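# Mount and lock centrifuge rotor unless its date has expired

## Task

The current date is 21 December 2026. Read the rotor's use-by date on the card attached to the centrifuge. If that date has not yet passed, lower the rotor fully onto the centrifuge drive, then thread the knob onto the top of the shaft until it sits down on the rotor, and tighten it firmly. If the date has passed, do not mount the rotor: leave it standing where it is and place the HOLD block on top of it. In either case the rotor must never be dropped.

## Robot and tools

Robot: two Doosan M1013 arms, left_arm and right_arm, each ending in a Robotiq 2F-85 two-finger gripper with a wrist camera. Base poses in the scene frame: left_arm at (-0.080, +0.515, 0) m, quat_wxyz (+1.000, 0, 0, -0.007); right_arm at (-0.059, -0.430, 0) m, quat_wxyz (+1.000, 0, 0, -0.023). A camera stand sits behind the arms.

Frame: every pose, velocity and target is in the scene frame. Its origin is on the table top, halfway between the nominal bases; +x points out over the table, +z up, and left_arm is on the +y side (camera image sides do not match arm names). Reported hand positions may be off by a few centimetres, more at long reach.

Gripper axes: fingers point along the gripper's +z and close along its y. end_effector_position is the point between the pads when shut; fingertips extend about 19 mm past it closed, 6 mm open. A block sticks out roughly 10 cm toward the gripper's +x.

The row: every motion argument is built from rows of 20 numbers covering both arms, even if one arm is idle. Order: left_arm x, y, z (metres, absolute position of end_effector_position), qw, qx, qy, qz (absolute orientation, w first), then left gripper position, force_limit, speed; then the same ten for right_arm. The last three of each arm lie in [-1, 1]. Gripper position: +1 fully open (85 mm), about -0.8 pads touching, -1 closes until blocked. force_limit sets motor push; speed sets closing rate (about 20 mm/s at -1, 85 at 0, 150 at +1). Both start at +1. Fast closes from at least a centimetre wider than the object grip far harder (roughly 120 to 245 N per pad) than slow ones (about 30 to 100 N). To keep an arm still, repeat its last reported pose and its last gripper numbers exactly; resending 0 is a real command. Keep the quaternion constant across rows to hold orientation.

execute_actions(actions, cameras): actions is a list of up to 15-row tables; each table is one action of 15 control steps at 1/30 s, a short table repeating its final row. Each target is absolute, but must lie within 0.6 m, along each gripper axis, of where that gripper stood when the action began, otherwise that action is rejected for both arms (the first action is checked against the last reported state). Each step the controller clips the command to 70 mm and 16 degrees from the measured pose, so one action may fall short; the result's "Hand target" shows where the arm is actually heading. Images return only for an empty actions list or when cameras names them (["all"] for all).

move(target, speed, blend, stop_force, zero, blocking, cameras): target is one 20-number row or up to 15 rows, absolute poses, no distance limit. Straight-line paths, no obstacle avoidance. speed in m/s, 0.002 to 2 (default 0.25), rotation capped at twice that in rad/s; one value or one per target. blend in metres rounds corners (0 stops at each). stop_force in N, 10 to 80, shared by both arms: an arm's path ends when resisting force along its travel exceeds it; only reliable when moving slowly, not while the gripper rotates, and unavailable near singular poses (arm stretched far out, wrist straight, wrist above the base axis). zero true re-zeroes before the move; false accumulates. blocking=false returns after about 0.5 s while the move continues (not allowed with stop_force). Moves are capped at 10 s. Result adds a "move:" line: done, off_target, moving, held, fault, plus limits such as paced (pose clipped) or held (steps withheld). Don't route a path near an arm's own base; go around it.

wait(seconds 0 to 10), stop() to brake a running move, zoom_image(camera, region [x0, y0, x1, y1] in pixels, at most 504 by 504) on the latest image of cam_head_left, cam_head_right, cam_low, cam_left_wrist or cam_right_wrist (all 896x504). clear_fault(arm) clears a torque or force fault already reported. read_manual gives only licence texts. finished_scene ends the scene irreversibly.

Results: end_effector_position, end_effector_quat_wxyz, velocities (omitted when joints read "within noise"), Joint torques, External joint torques (outside load per joint, positive toward larger joint angle), Flange force along gripper x y z, Tool commands, position_measured in counts (3 open, about 78 = 60 mm, 130 = 40 mm, 180 = 20 mm, 230 pads meeting). object_status: 0 moving, 1 blocked opening, 2 blocked closing (grip confirmed), 3 reached requested position. To grip, send -1 and confirm 2. A new force_limit or speed applies only after a position change of 0.01 or more.

Hazards: contact torque at joint limits (waist and shoulder 295, elbow 139, wrist joints 39.1 N m) or 144 N outside force triggers a fault stop needing clear_fault; if the grip pins the arm, open first. Arms are stiff, so aiming even slightly beyond a firm contact can fault. A clearance check restrains arms from approaching each other but is imperfect; pressing between arms or closing one gripper on the other's fingers can end the scene. Loaded or stretched arms heat motors; MOTOR HOT warns, OVER-TEMPERATURE FAULT brakes the arm 30 to 60 s. Objects may be nudged occasionally. Anything falling from the table or left off it fails the task. Avoid drops, releasing moving parts, slams, hard grips on supported parts and heavy pushes. Time passes while thinking.

Each tool is called after "Call:" by a JSON object that holds its "api" and its "payload", one argument or row to a line.

## Session

Call:
{"api": "execute_actions", "payload": {
  "actions": []
}}

Scene clock: 0.00 s.
left_arm: end_effector_position=(+0.2076, +1.1263, +0.3721) position_measured=3 object_status=3 end_effector_quat_wxyz=(-0.389, -0.310, +0.797, -0.342) | right_arm: end_effector_position=(+0.5456, +0.1964, +0.3741) position_measured=3 object_status=3 end_effector_quat_wxyz=(-0.257, +0.559, +0.616, +0.492)
Joint positions: left_arm=[1.097 0.673 1.135 -0.013 2.421 0.336] | right_arm=[0.595 0.261 1.808 1.54 0.694 0.905]
Joint velocities: within noise
Joint torques (N m): no reading
External joint torques (N m): no reading
Flange force (N): no reading
Hand target: left_arm +0.2076, +1.1263, +0.3721; -0.389, -0.310, +0.797, -0.342 | right_arm +0.5456, +0.1964, +0.3741; -0.257, +0.559, +0.616, +0.492
Tool commands: left_gripper/position=+1.0 left_gripper/force_limit=+1.0 left_gripper/speed=+1.0 right_gripper/position=+1.0 right_gripper/force_limit=+1.0 right_gripper/speed=+1.0

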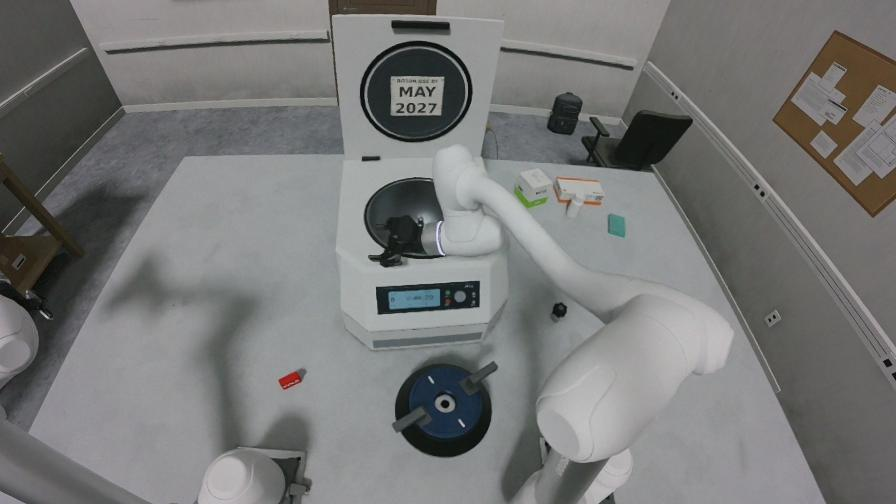

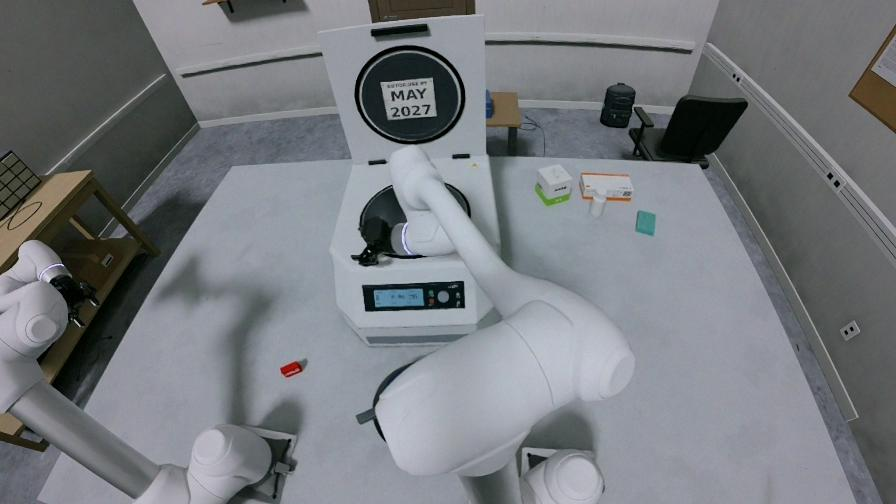

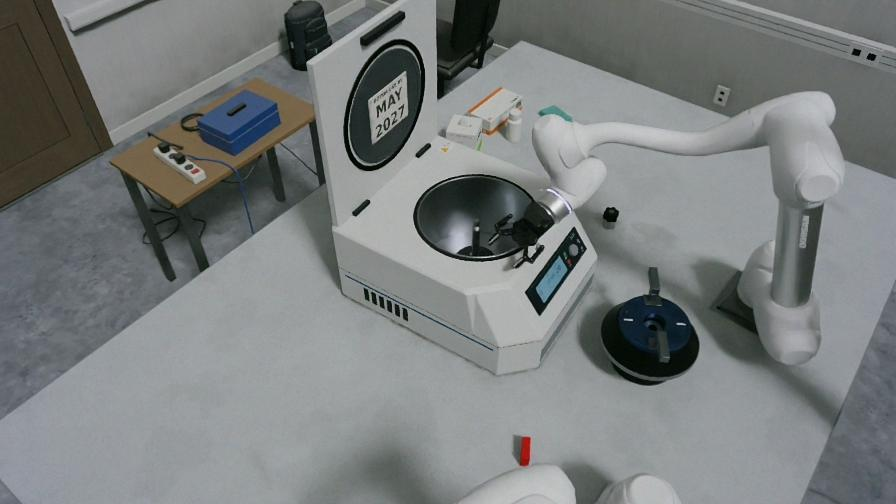

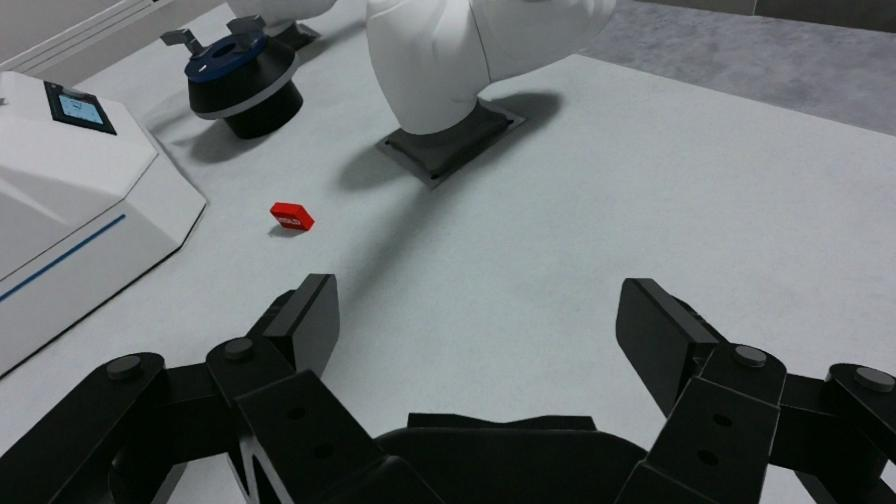

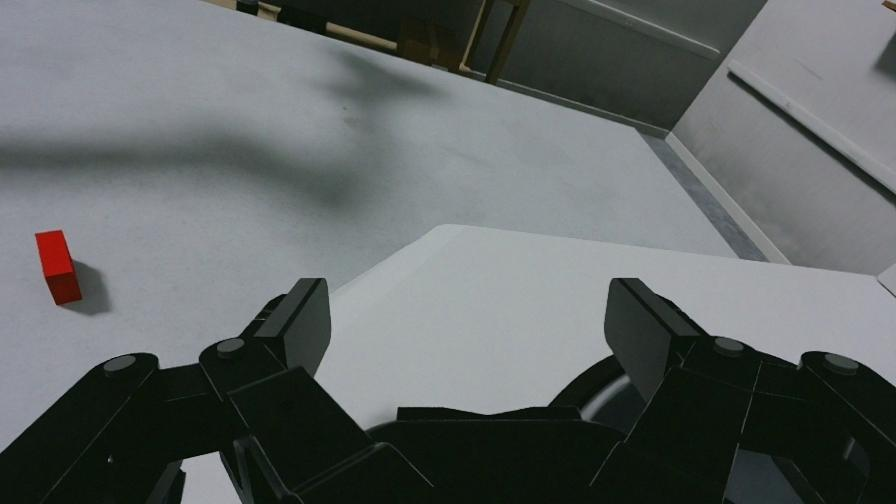

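Call:
{"api": "zoom_image", "payload": {
  "camera": "cam_head_left",
  "region": [340, 60, 500, 150]
}}

Call:
{"api": "zoom_image", "payload": {
  "camera": "cam_low",
  "region": [400, 160, 720, 400]
}}

Call:
{"api": "zoom_image", "payload": {
  "camera": "cam_head_left",
  "region": [370, 290, 620, 470]
}}

Call:
{"api": "zoom_image", "payload": {
  "camera": "cam_left_wrist",
  "region": [100, 0, 350, 240]
}}

Scaled by 3.150.

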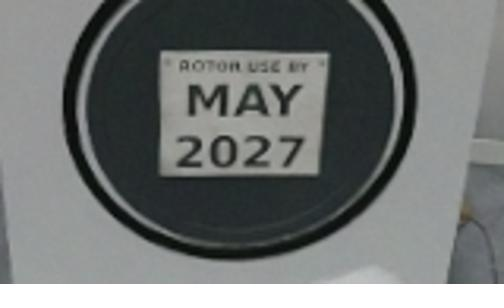

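Scaled by 1.575.

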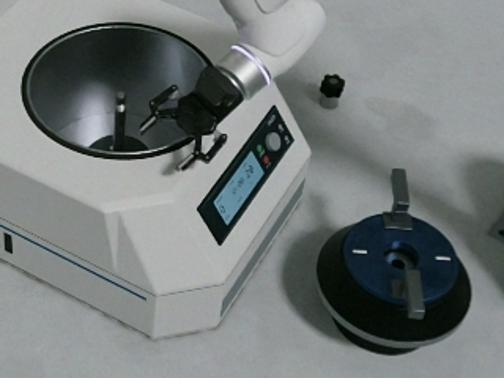

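Scaled by 2.016.

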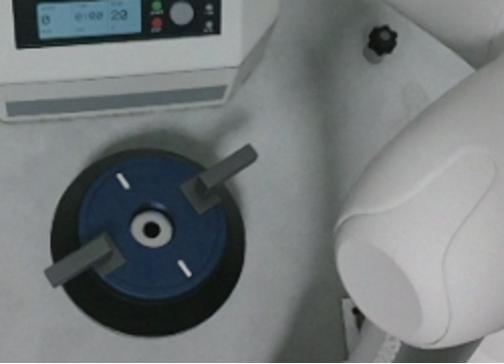

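Scaled by 2.016.

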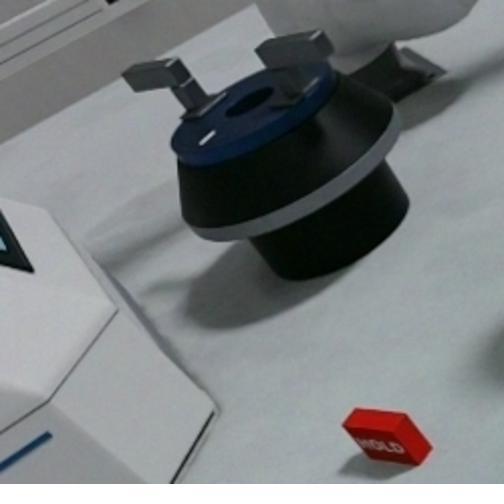

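Call:
{"api": "move", "payload": {
  "target": [
    [0.2076,1.1263,0.45,-0.389,-0.310,0.797,-0.342,1,1,1, 0.5,0.05,0.6,-0.257,0.559,0.616,0.492,1,1,1],
    [0.4,0.6,0.5,0,-0.7071,0.7071,0,1,1,1,0.42,-0.4,0.6,0,0.7071,0.7071,0,1,1,1]
  ],
  "blend": 0.05,
  "cameras": ["all"]
}}

Scene clock: 18.37 s.
left_arm: end_effector_position=(+0.4000, +0.6000, +0.5000) position_measured=3 object_status=3 end_effector_quat_wxyz=(+0.000, +0.707, -0.707, +0.000) | right_arm: end_effector_position=(+0.4200, -0.4000, +0.6000) position_measured=3 object_status=3 end_effector_quat_wxyz=(+0.000, +0.707, +0.707, +0.000)
Joint positions: left_arm=[0.117 -0.117 1.652 0 1.607 -1.467] | right_arm=[0.038 -0.109 1.464 0 1.786 1.562]
Joint torques (N m): left_arm=[-1.49 -31.12 -39.67 3.76 -0.44 0.11] | right_arm=[-0.05 -32.64 -42.84 4.29 0.04 0.12]
External joint torques (N m): left_arm=[1.62 -0.04 -3.71 0.58 0.44 -0.11] | right_arm=[0.13 2.36 1.06 0.04 -0.04 -0.12]
Flange force (N): left_arm=[-4.0 -4.7 -7.6] | right_arm=[0.2 2.3 1.5]
Hand target: left_arm +0.4000, +0.6000, +0.5000; +0.000, +0.707, -0.707, +0.000 | right_arm +0.4200, -0.4000, +0.6000; +0.000, +0.707, +0.707, +0.000
Off the commanded pose: left_arm 0.000 m, 0 deg | right_arm 0.000 m, 0 deg.
move: done

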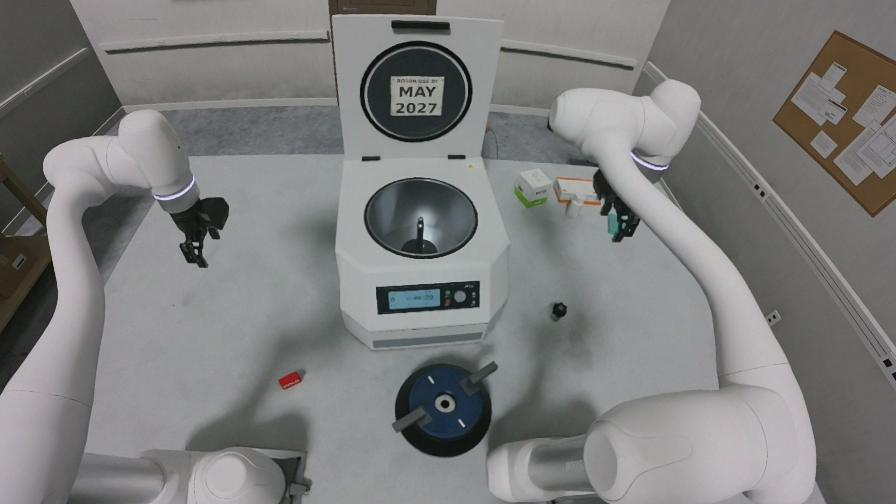

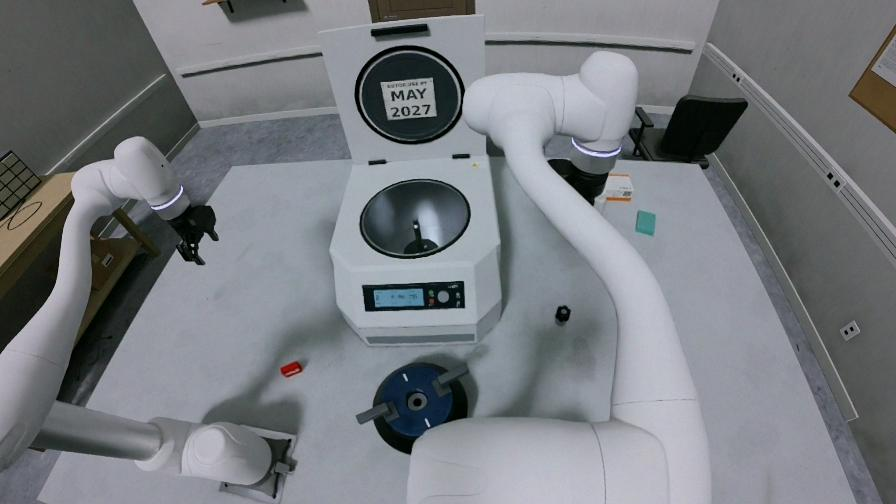

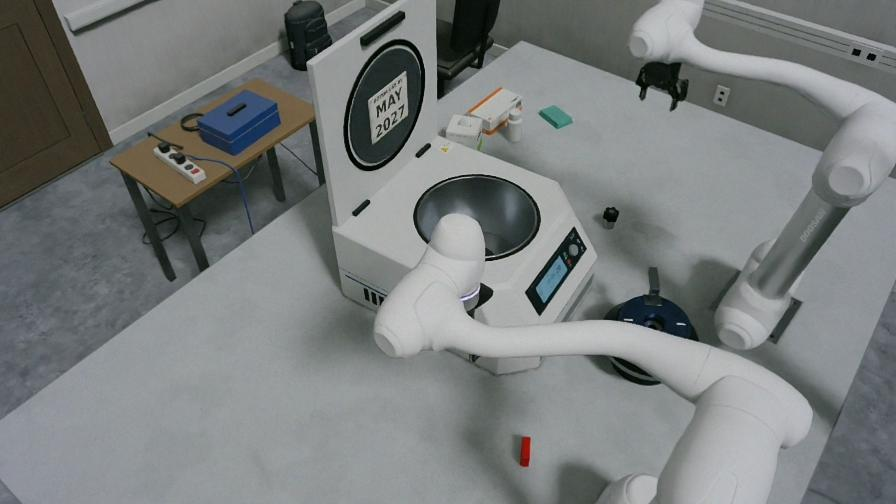

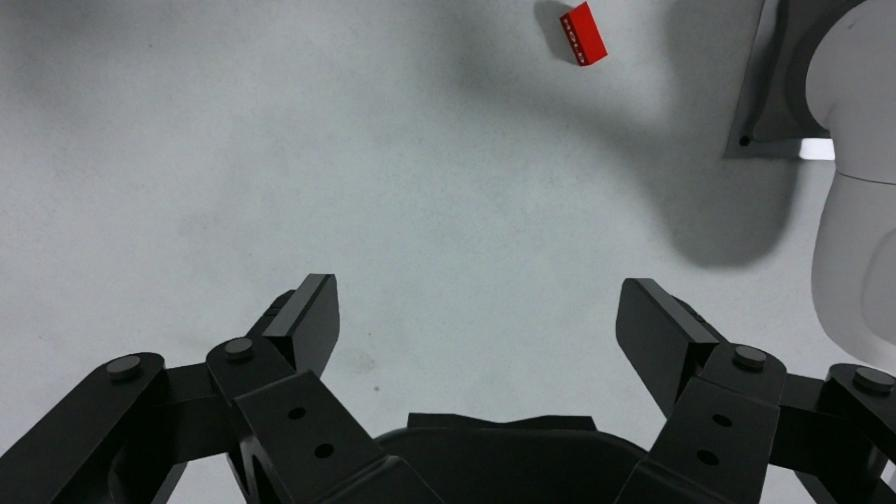

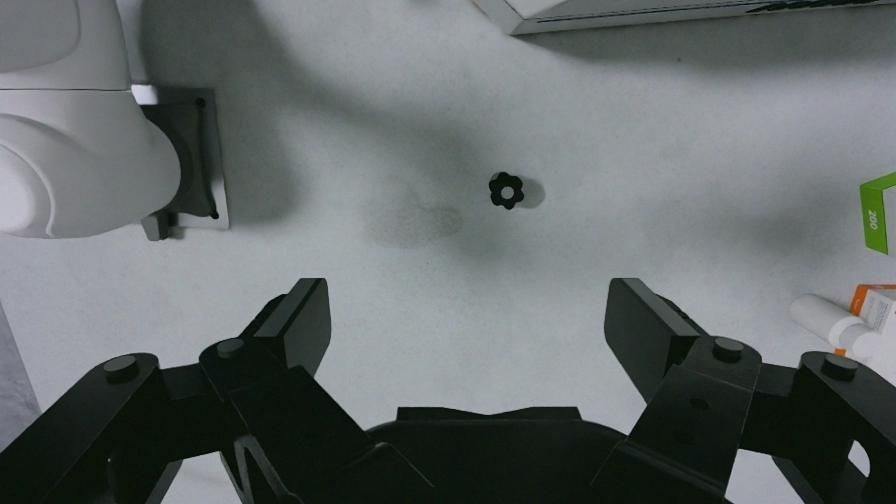

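Call:
{"api": "move", "payload": {
  "target": [0.4,0.6,0.5,0,-0.7071,0.7071,0,1,1,1,0.42,-0.12,0.65,0,1,0,0,1,1,1],
  "cameras": ["cam_right_wrist","cam_head_left"]
}}

Scene clock: 29.37 s.
left_arm: end_effector_position=(+0.4000, +0.6000, +0.5000) position_measured=3 object_status=3 end_effector_quat_wxyz=(+0.000, +0.707, -0.707, +0.000) | right_arm: end_effector_position=(+0.4200, -0.1200, +0.6500) position_measured=3 object_status=3 end_effector_quat_wxyz=(+0.000, +1.000, +0.000, +0.000)
Joint positions: left_arm=[0.117 -0.117 1.652 0 1.607 -1.467] | right_arm=[0.561 0.059 1.209 0 1.874 3.656]
Joint torques (N m): left_arm=[-2.05 -30.75 -39.76 3.75 -0.41 0.11] | right_arm=[-0.6 -48.86 -41.93 4.16 -0.02 0.18]
External joint torques (N m): left_arm=[2.26 -0.42 -3.6 0.6 0.41 -0.11] | right_arm=[0.75 1.19 0.65 0 -0.05 -0.18]
Flange force (N): left_arm=[-5.2 -3.8 -7.3] | right_arm=[0.2 -1.3 1.1]
Hand target: left_arm +0.4000, +0.6000, +0.5000; +0.000, +0.707, -0.707, +0.000 | right_arm +0.4200, -0.1200, +0.6500; +0.000, +1.000, +0.000, +0.000
Off the commanded pose: left_arm 0.000 m, 0 deg | right_arm 0.000 m, 0 deg.
move: done
Images, in order (width x height): cam_head_left 896x504, cam_right_wrist 896x504.

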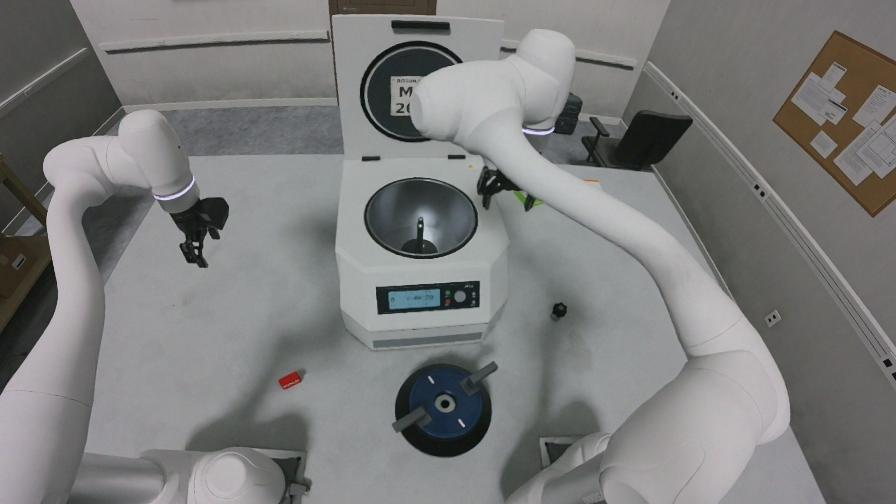

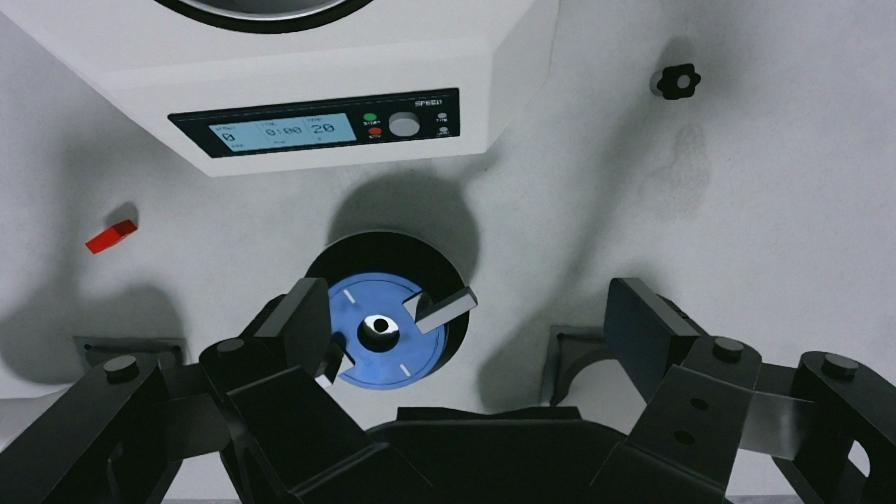

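Call:
{"api": "move", "payload": {
  "target": [0.4,0.6,0.5,0,-0.7071,0.7071,0,1,1,1,0.22,-0.05,0.6,0,1,0,0,1,1,1],
  "cameras": ["all"]
}}

Call:
{"api": "zoom_image", "payload": {
  "camera": "cam_right_wrist",
  "region": [260, 40, 640, 290]
}}

Scene clock: 36.07 s.
left_arm: end_effector_position=(+0.4000, +0.6000, +0.5000) position_measured=3 object_status=3 end_effector_quat_wxyz=(+0.000, +0.707, -0.707, +0.000) | right_arm: end_effector_position=(+0.2200, -0.0500, +0.6000) position_measured=3 object_status=3 end_effector_quat_wxyz=(+0.000, +1.000, +0.000, +0.000)
Joint positions: left_arm=[0.117 -0.117 1.652 0 1.607 -1.467] | right_arm=[0.911 -0.122 1.475 0 1.788 4.006]
Joint torques (N m): left_arm=[-2.11 -30.65 -39.76 3.74 -0.38 0.08] | right_arm=[-0.75 -31.05 -42.63 4.15 -0.03 0.11]
External joint torques (N m): left_arm=[2.03 -0.53 -3.72 0.6 0.38 -0.08] | right_arm=[0.72 2.37 0.66 0.07 -0.04 -0.11]
Flange force (N): left_arm=[-4.7 -3.8 -7.5] | right_arm=[0.7 -3.2 0.6]
Hand target: left_arm +0.4000, +0.6000, +0.5000; +0.000, +0.707, -0.707, +0.000 | right_arm +0.2200, -0.0500, +0.6000; +0.000, +1.000, +0.000, +0.000
Off the commanded pose: left_arm 0.000 m, 0 deg | right_arm 0.000 m, 0 deg.
move: done

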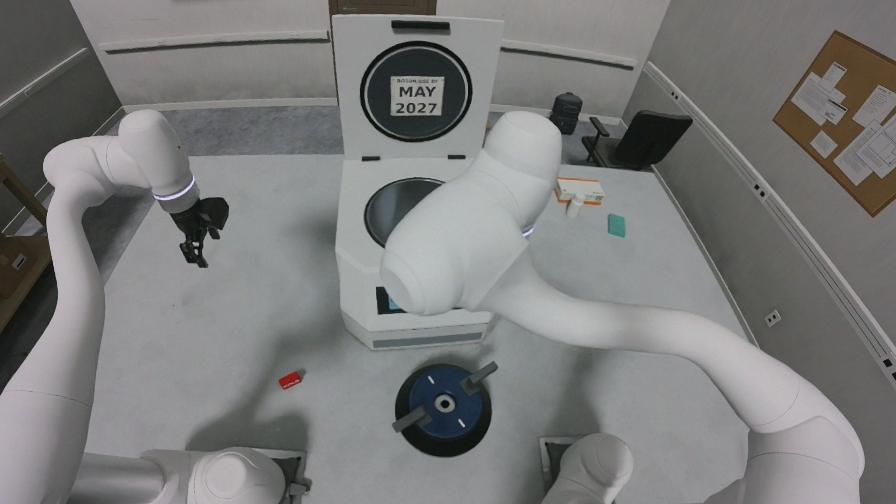

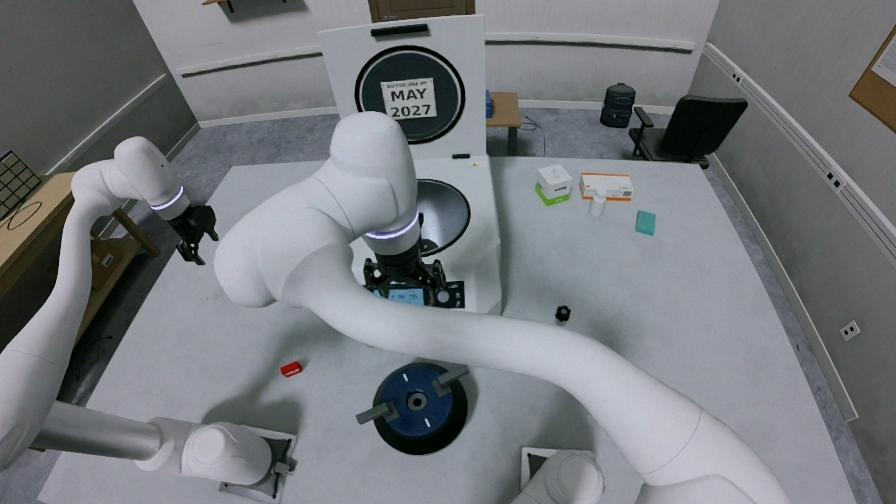

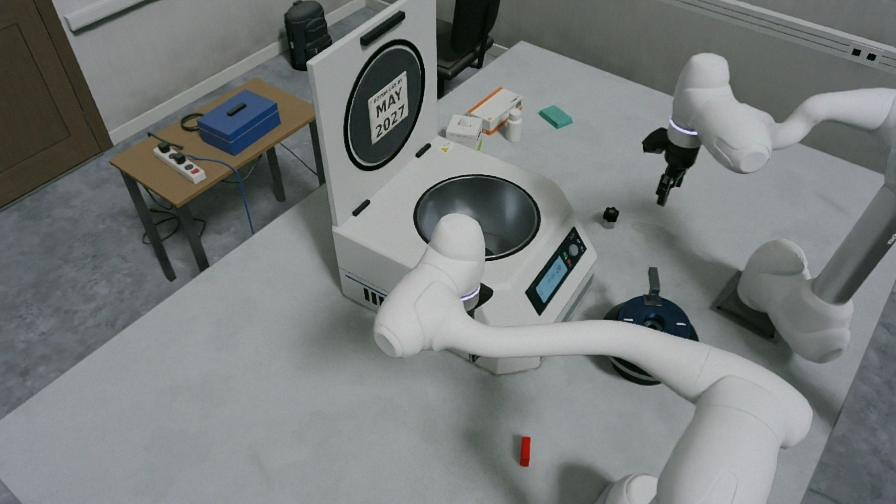

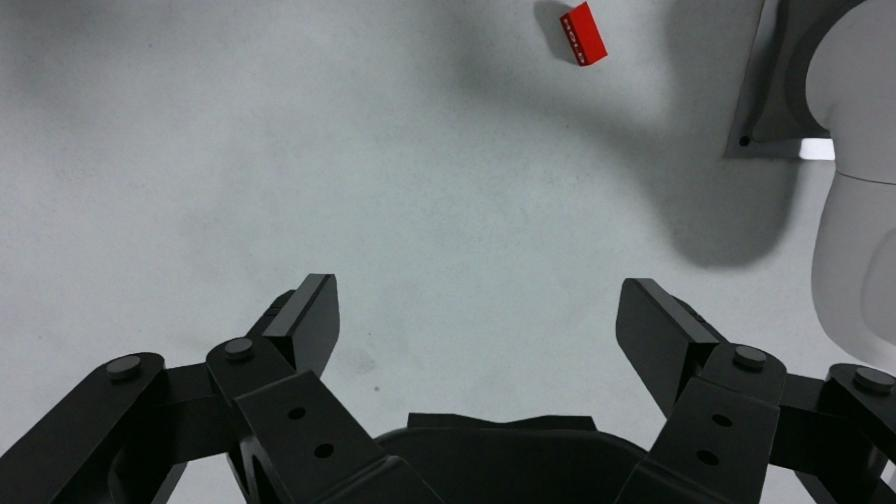

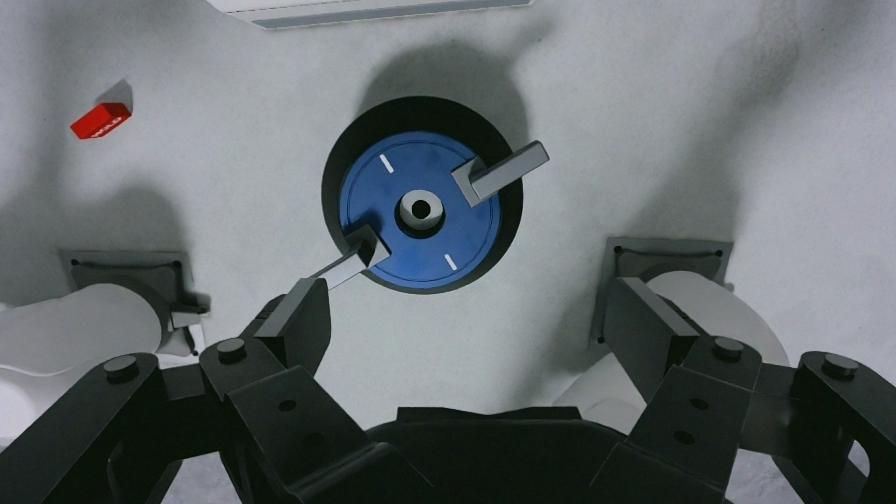

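Scaled by 1.326.

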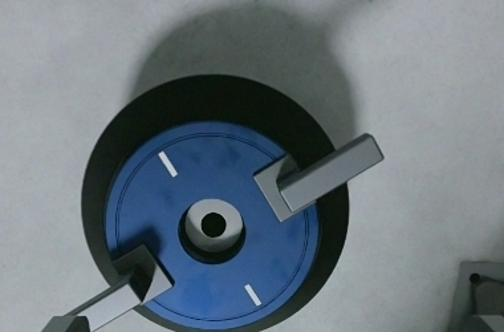

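Call:
{"api": "move", "payload": {
  "target": [0.45,0.35,0.28,0.644,0.291,-0.644,0.291,1,1,1,0.42,-0.4,0.6,0,0.7071,0.7071,0,1,1,1],
  "cameras": ["all"]
}}

Call:
{"api": "zoom_image", "payload": {
  "camera": "cam_left_wrist",
  "region": [250, 0, 650, 250]
}}

Scene clock: 50.30 s.
left_arm: end_effector_position=(+0.4500, +0.3500, +0.2800) position_measured=3 object_status=3 end_effector_quat_wxyz=(+0.644, +0.291, -0.644, +0.291) | right_arm: end_effector_position=(+0.4200, -0.4000, +0.6000) position_measured=3 object_status=3 end_effector_quat_wxyz=(+0.000, +0.707, +0.707, +0.000)
Joint positions: left_arm=[0.037 0.56 1.803 -0.99 2.067 -0.628] | right_arm=[0.038 -0.109 1.464 0 1.786 1.562]
Joint torques (N m): left_arm=[-1.59 -80.02 -23.28 -0.08 1.87 0.06] | right_arm=[-0.09 -32.61 -42.61 4.33 0.01 0.09]
External joint torques (N m): left_arm=[1.84 -2.47 -2.38 0.32 0.4 -0.06] | right_arm=[0.15 2.28 0.74 0.01 -0.02 -0.09]
Flange force (N): left_arm=[4.0 0.6 -4.1] | right_arm=[0.3 2.6 0.8]
Hand target: left_arm +0.4500, +0.3500, +0.2800; +0.644, +0.291, -0.644, +0.291 | right_arm +0.4200, -0.4000, +0.6000; +0.000, +0.707, +0.707, +0.000
Off the commanded pose: left_arm 0.000 m, 0 deg | right_arm 0.000 m, 0 deg.
move: done

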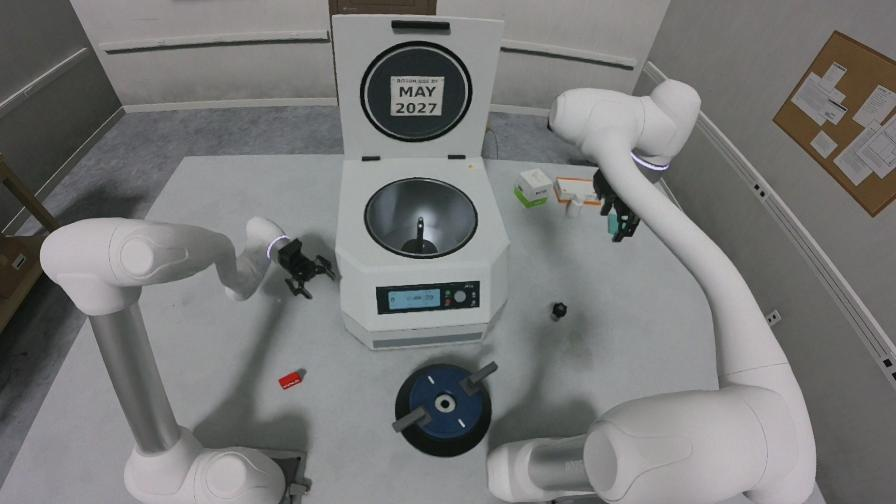

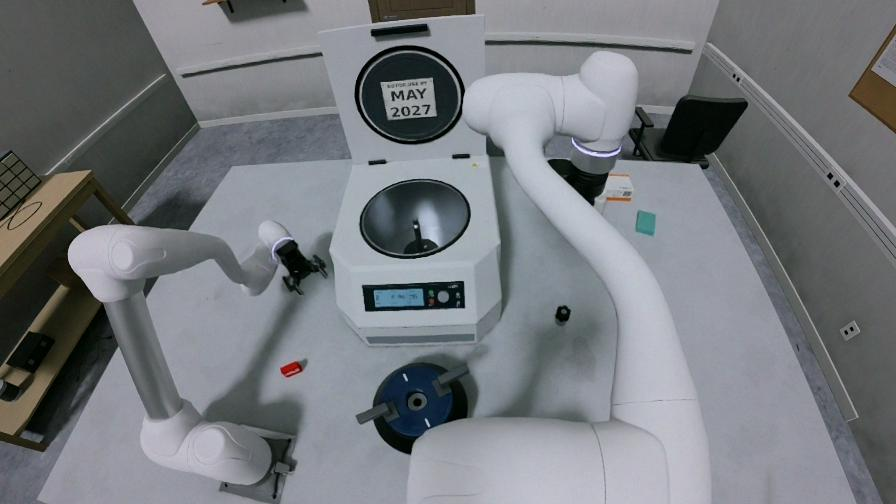

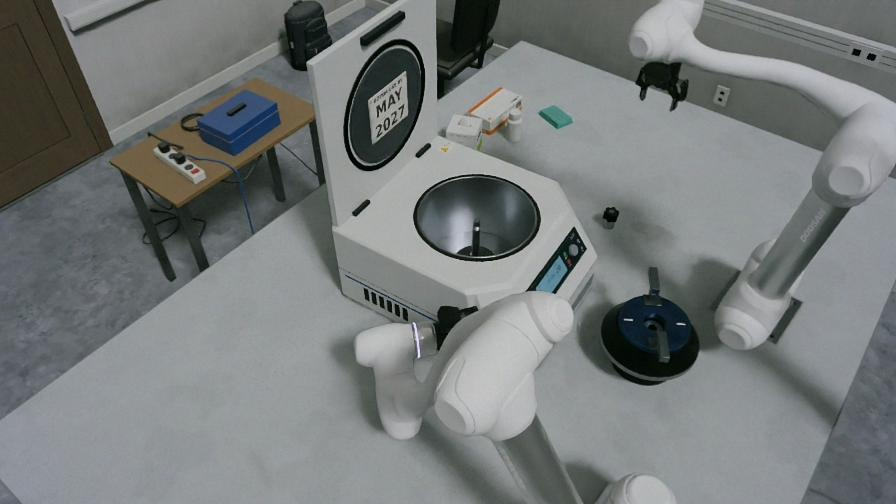

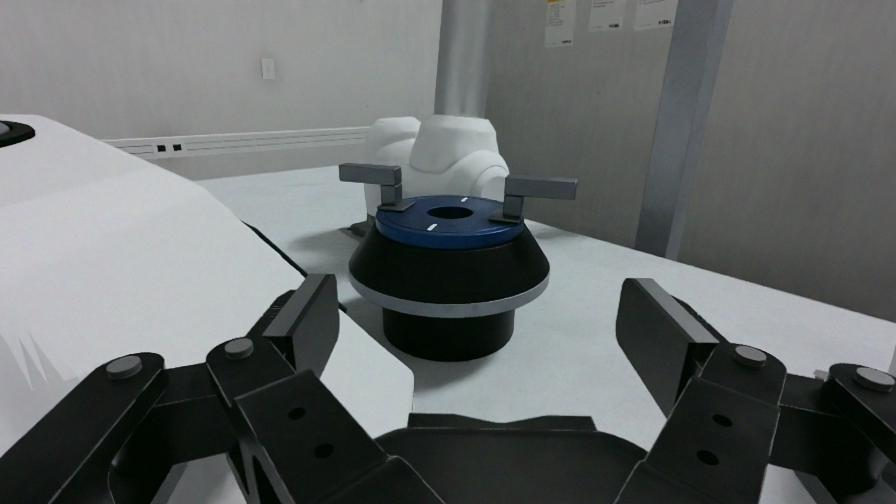

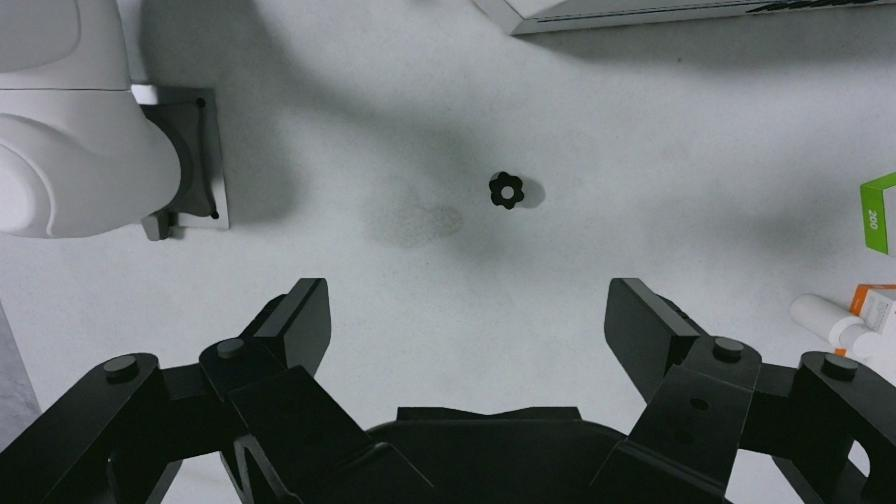

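Scaled by 1.260.

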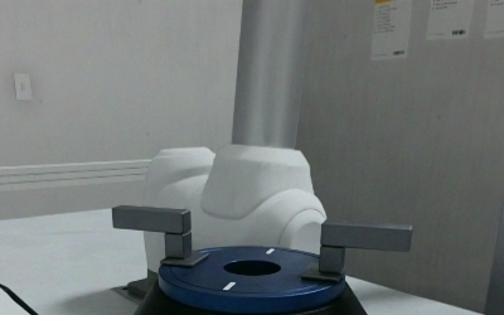

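Call:
{"api": "move", "payload": {
  "target": [
    [0.4,0.45,0.5,0.644,0.291,-0.644,0.291,1,1,1,0.42,-0.4,0.6,0,0.7071,0.7071,0,1,1,1],
    [0.55,0.06,0.62,0,0,1,0,1,1,1,0.42,-0.4,0.6,0,0.7071,0.7071,0,1,1,1]
  ],
  "blend": 0.05,
  "cameras": ["all"]
}}

Call:
{"api": "zoom_image", "payload": {
  "camera": "cam_left_wrist",
  "region": [300, 50, 600, 300]
}}

Scene clock: 64.90 s.
left_arm: end_effector_position=(+0.5500, +0.0600, +0.6200) position_measured=3 object_status=3 end_effector_quat_wxyz=(+0.000, +0.000, +1.000, +0.000) | right_arm: end_effector_position=(+0.4200, -0.4000, +0.6000) position_measured=3 object_status=3 end_effector_quat_wxyz=(+0.000, +0.707, +0.707, +0.000)
Joint positions: left_arm=[-0.656 0.416 0.81 0 1.915 -0.67] | right_arm=[0.038 -0.109 1.464 0 1.786 1.562]
Joint torques (N m): left_arm=[-1.88 -80.49 -37.17 3.57 -0.33 0.07] | right_arm=[-0.37 -32.21 -42.56 4.26 0 0.08]
External joint torques (N m): left_arm=[2.54 -3.42 -3.56 0.55 0.39 -0.07] | right_arm=[0.45 1.9 0.79 0.07 0 -0.08]
Flange force (N): left_arm=[-5.4 0.0 -9.0] | right_arm=[0.9 1.9 1.0]
Hand target: left_arm +0.5500, +0.0600, +0.6200; +0.000, +0.000, +1.000, +0.000 | right_arm +0.4200, -0.4000, +0.6000; +0.000, +0.707, +0.707, +0.000
Off the commanded pose: left_arm 0.000 m, 0 deg | right_arm 0.000 m, 0 deg.
move: done

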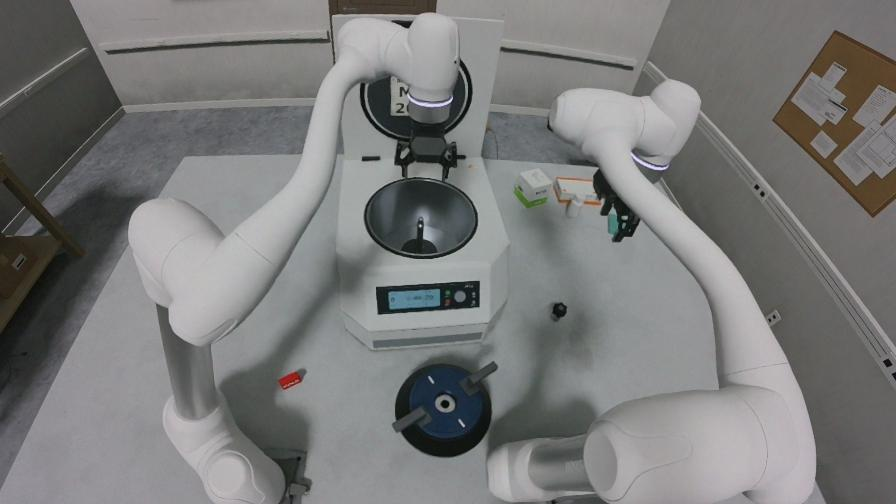

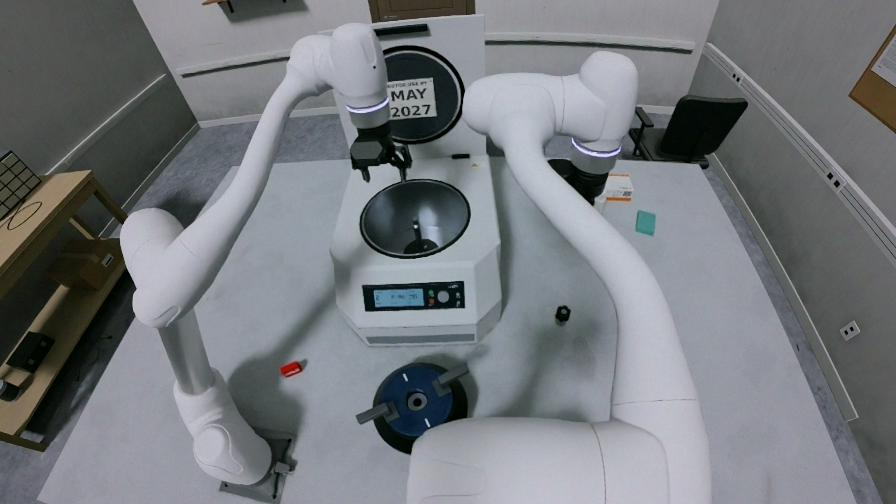

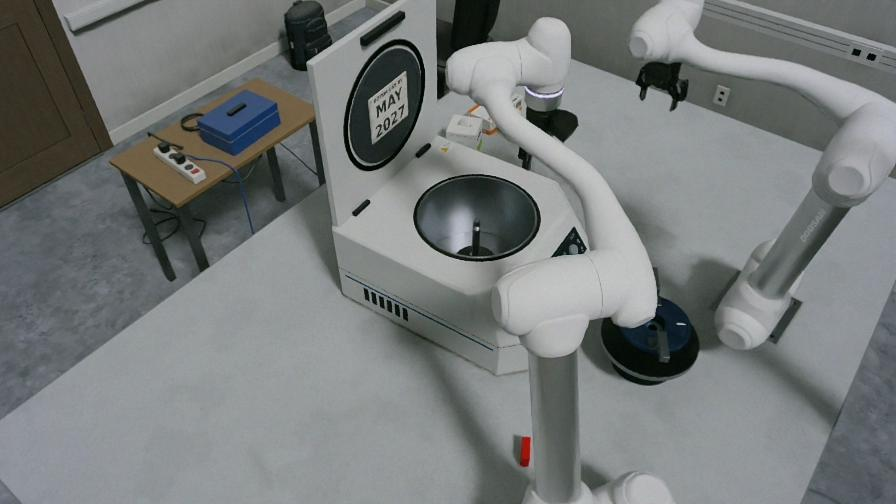

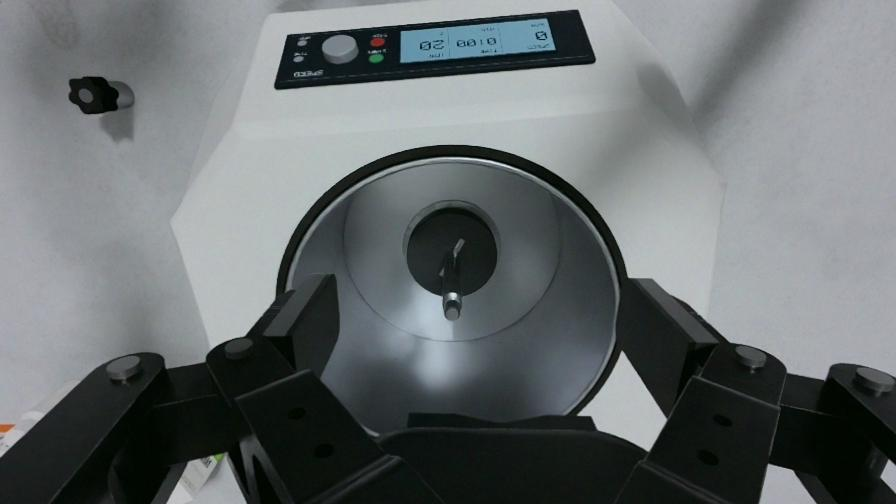

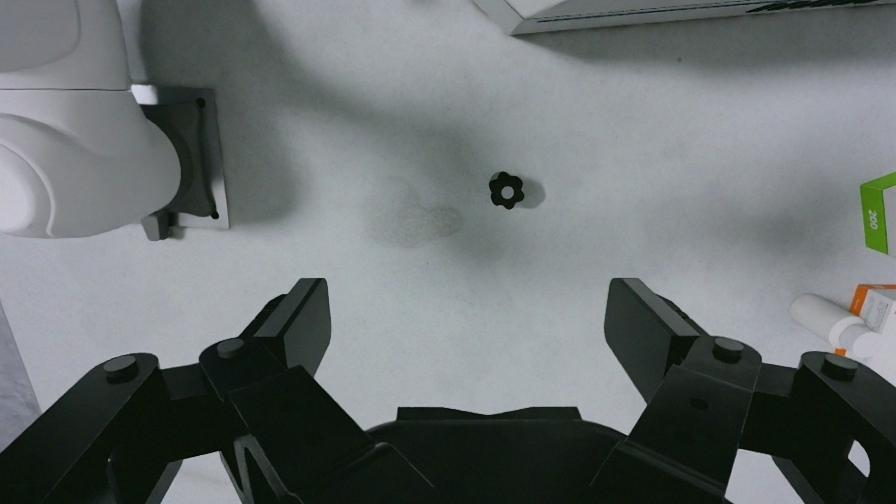

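Scaled by 1.680.

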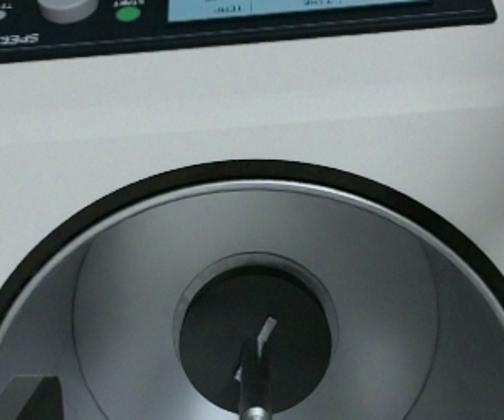

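Call:
{"api": "move", "payload": {
  "target": [0.55,0.06,0.48,0,0,1,0,1,1,1,0.42,-0.4,0.6,0,0.7071,0.7071,0,1,1,1],
  "cameras": ["cam_left_wrist","cam_low"]
}}

Call:
{"api": "zoom_image", "payload": {
  "camera": "cam_left_wrist",
  "region": [330, 130, 580, 330]
}}

Call:
{"api": "zoom_image", "payload": {
  "camera": "cam_low",
  "region": [400, 150, 620, 300]
}}

Scene clock: 74.17 s.
left_arm: end_effector_position=(+0.5500, +0.0600, +0.4801) position_measured=3 object_status=3 end_effector_quat_wxyz=(+0.000, +0.000, +1.000, +0.000) | right_arm: end_effector_position=(+0.4200, -0.4000, +0.6000) position_measured=3 object_status=3 end_effector_quat_wxyz=(+0.000, +0.707, +0.707, +0.000)
Joint positions: left_arm=[-0.656 0.361 1.145 0 1.635 -0.67] | right_arm=[0.038 -0.109 1.464 0 1.786 1.562]
Joint torques (N m): left_arm=[-2.05 -77.26 -39.62 3.77 -0.34 0.14] | right_arm=[-0.04 -32.13 -42.74 4.28 -0.01 0.16]
External joint torques (N m): left_arm=[2.08 -4.19 -3.79 0.59 0.4 -0.14] | right_arm=[0.11 1.73 0.8 0.06 0 -0.16]
Flange force (N): left_arm=[-3.3 0.7 -7.6] | right_arm=[0.0 1.6 1.1]
Hand target: left_arm +0.5500, +0.0600, +0.4800; +0.000, +0.000, +1.000, +0.000 | right_arm +0.4200, -0.4000, +0.6000; +0.000, +0.707, +0.707, +0.000
Off the commanded pose: left_arm 0.000 m, 0 deg | right_arm 0.000 m, 0 deg.
move: done
Images, in order (width x height): cam_low 896x504, cam_left_wrist 896x504.

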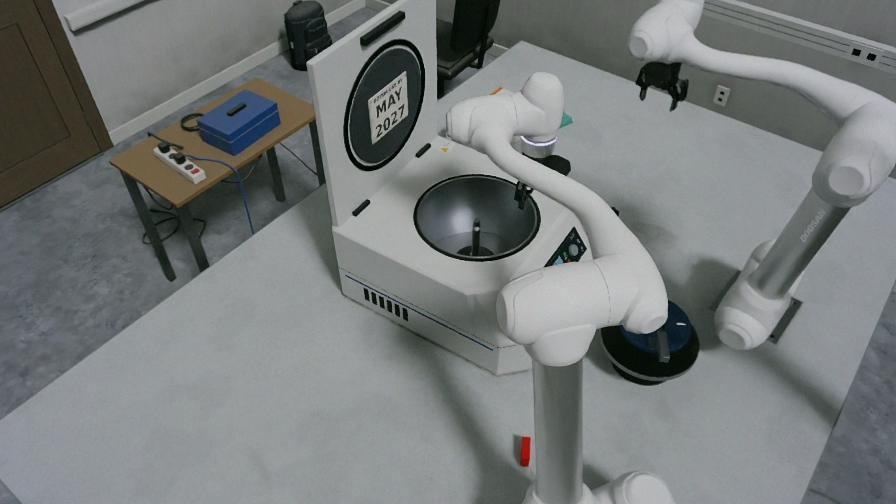

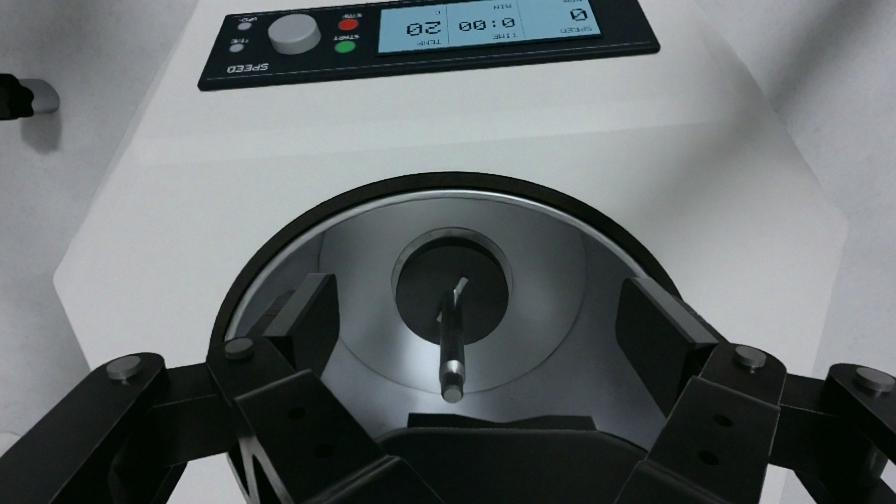

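Scaled by 2.016.

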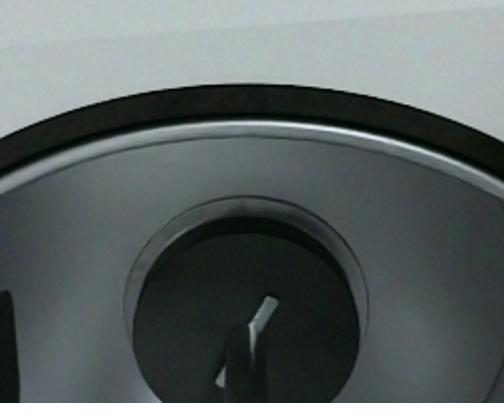

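Scaled by 2.291.

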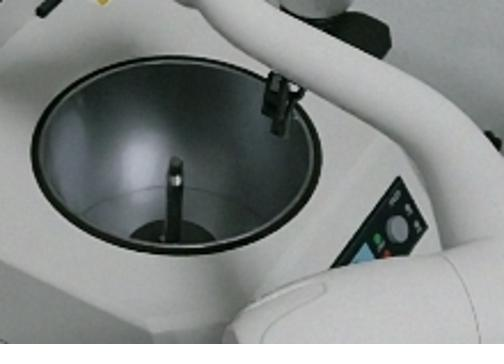

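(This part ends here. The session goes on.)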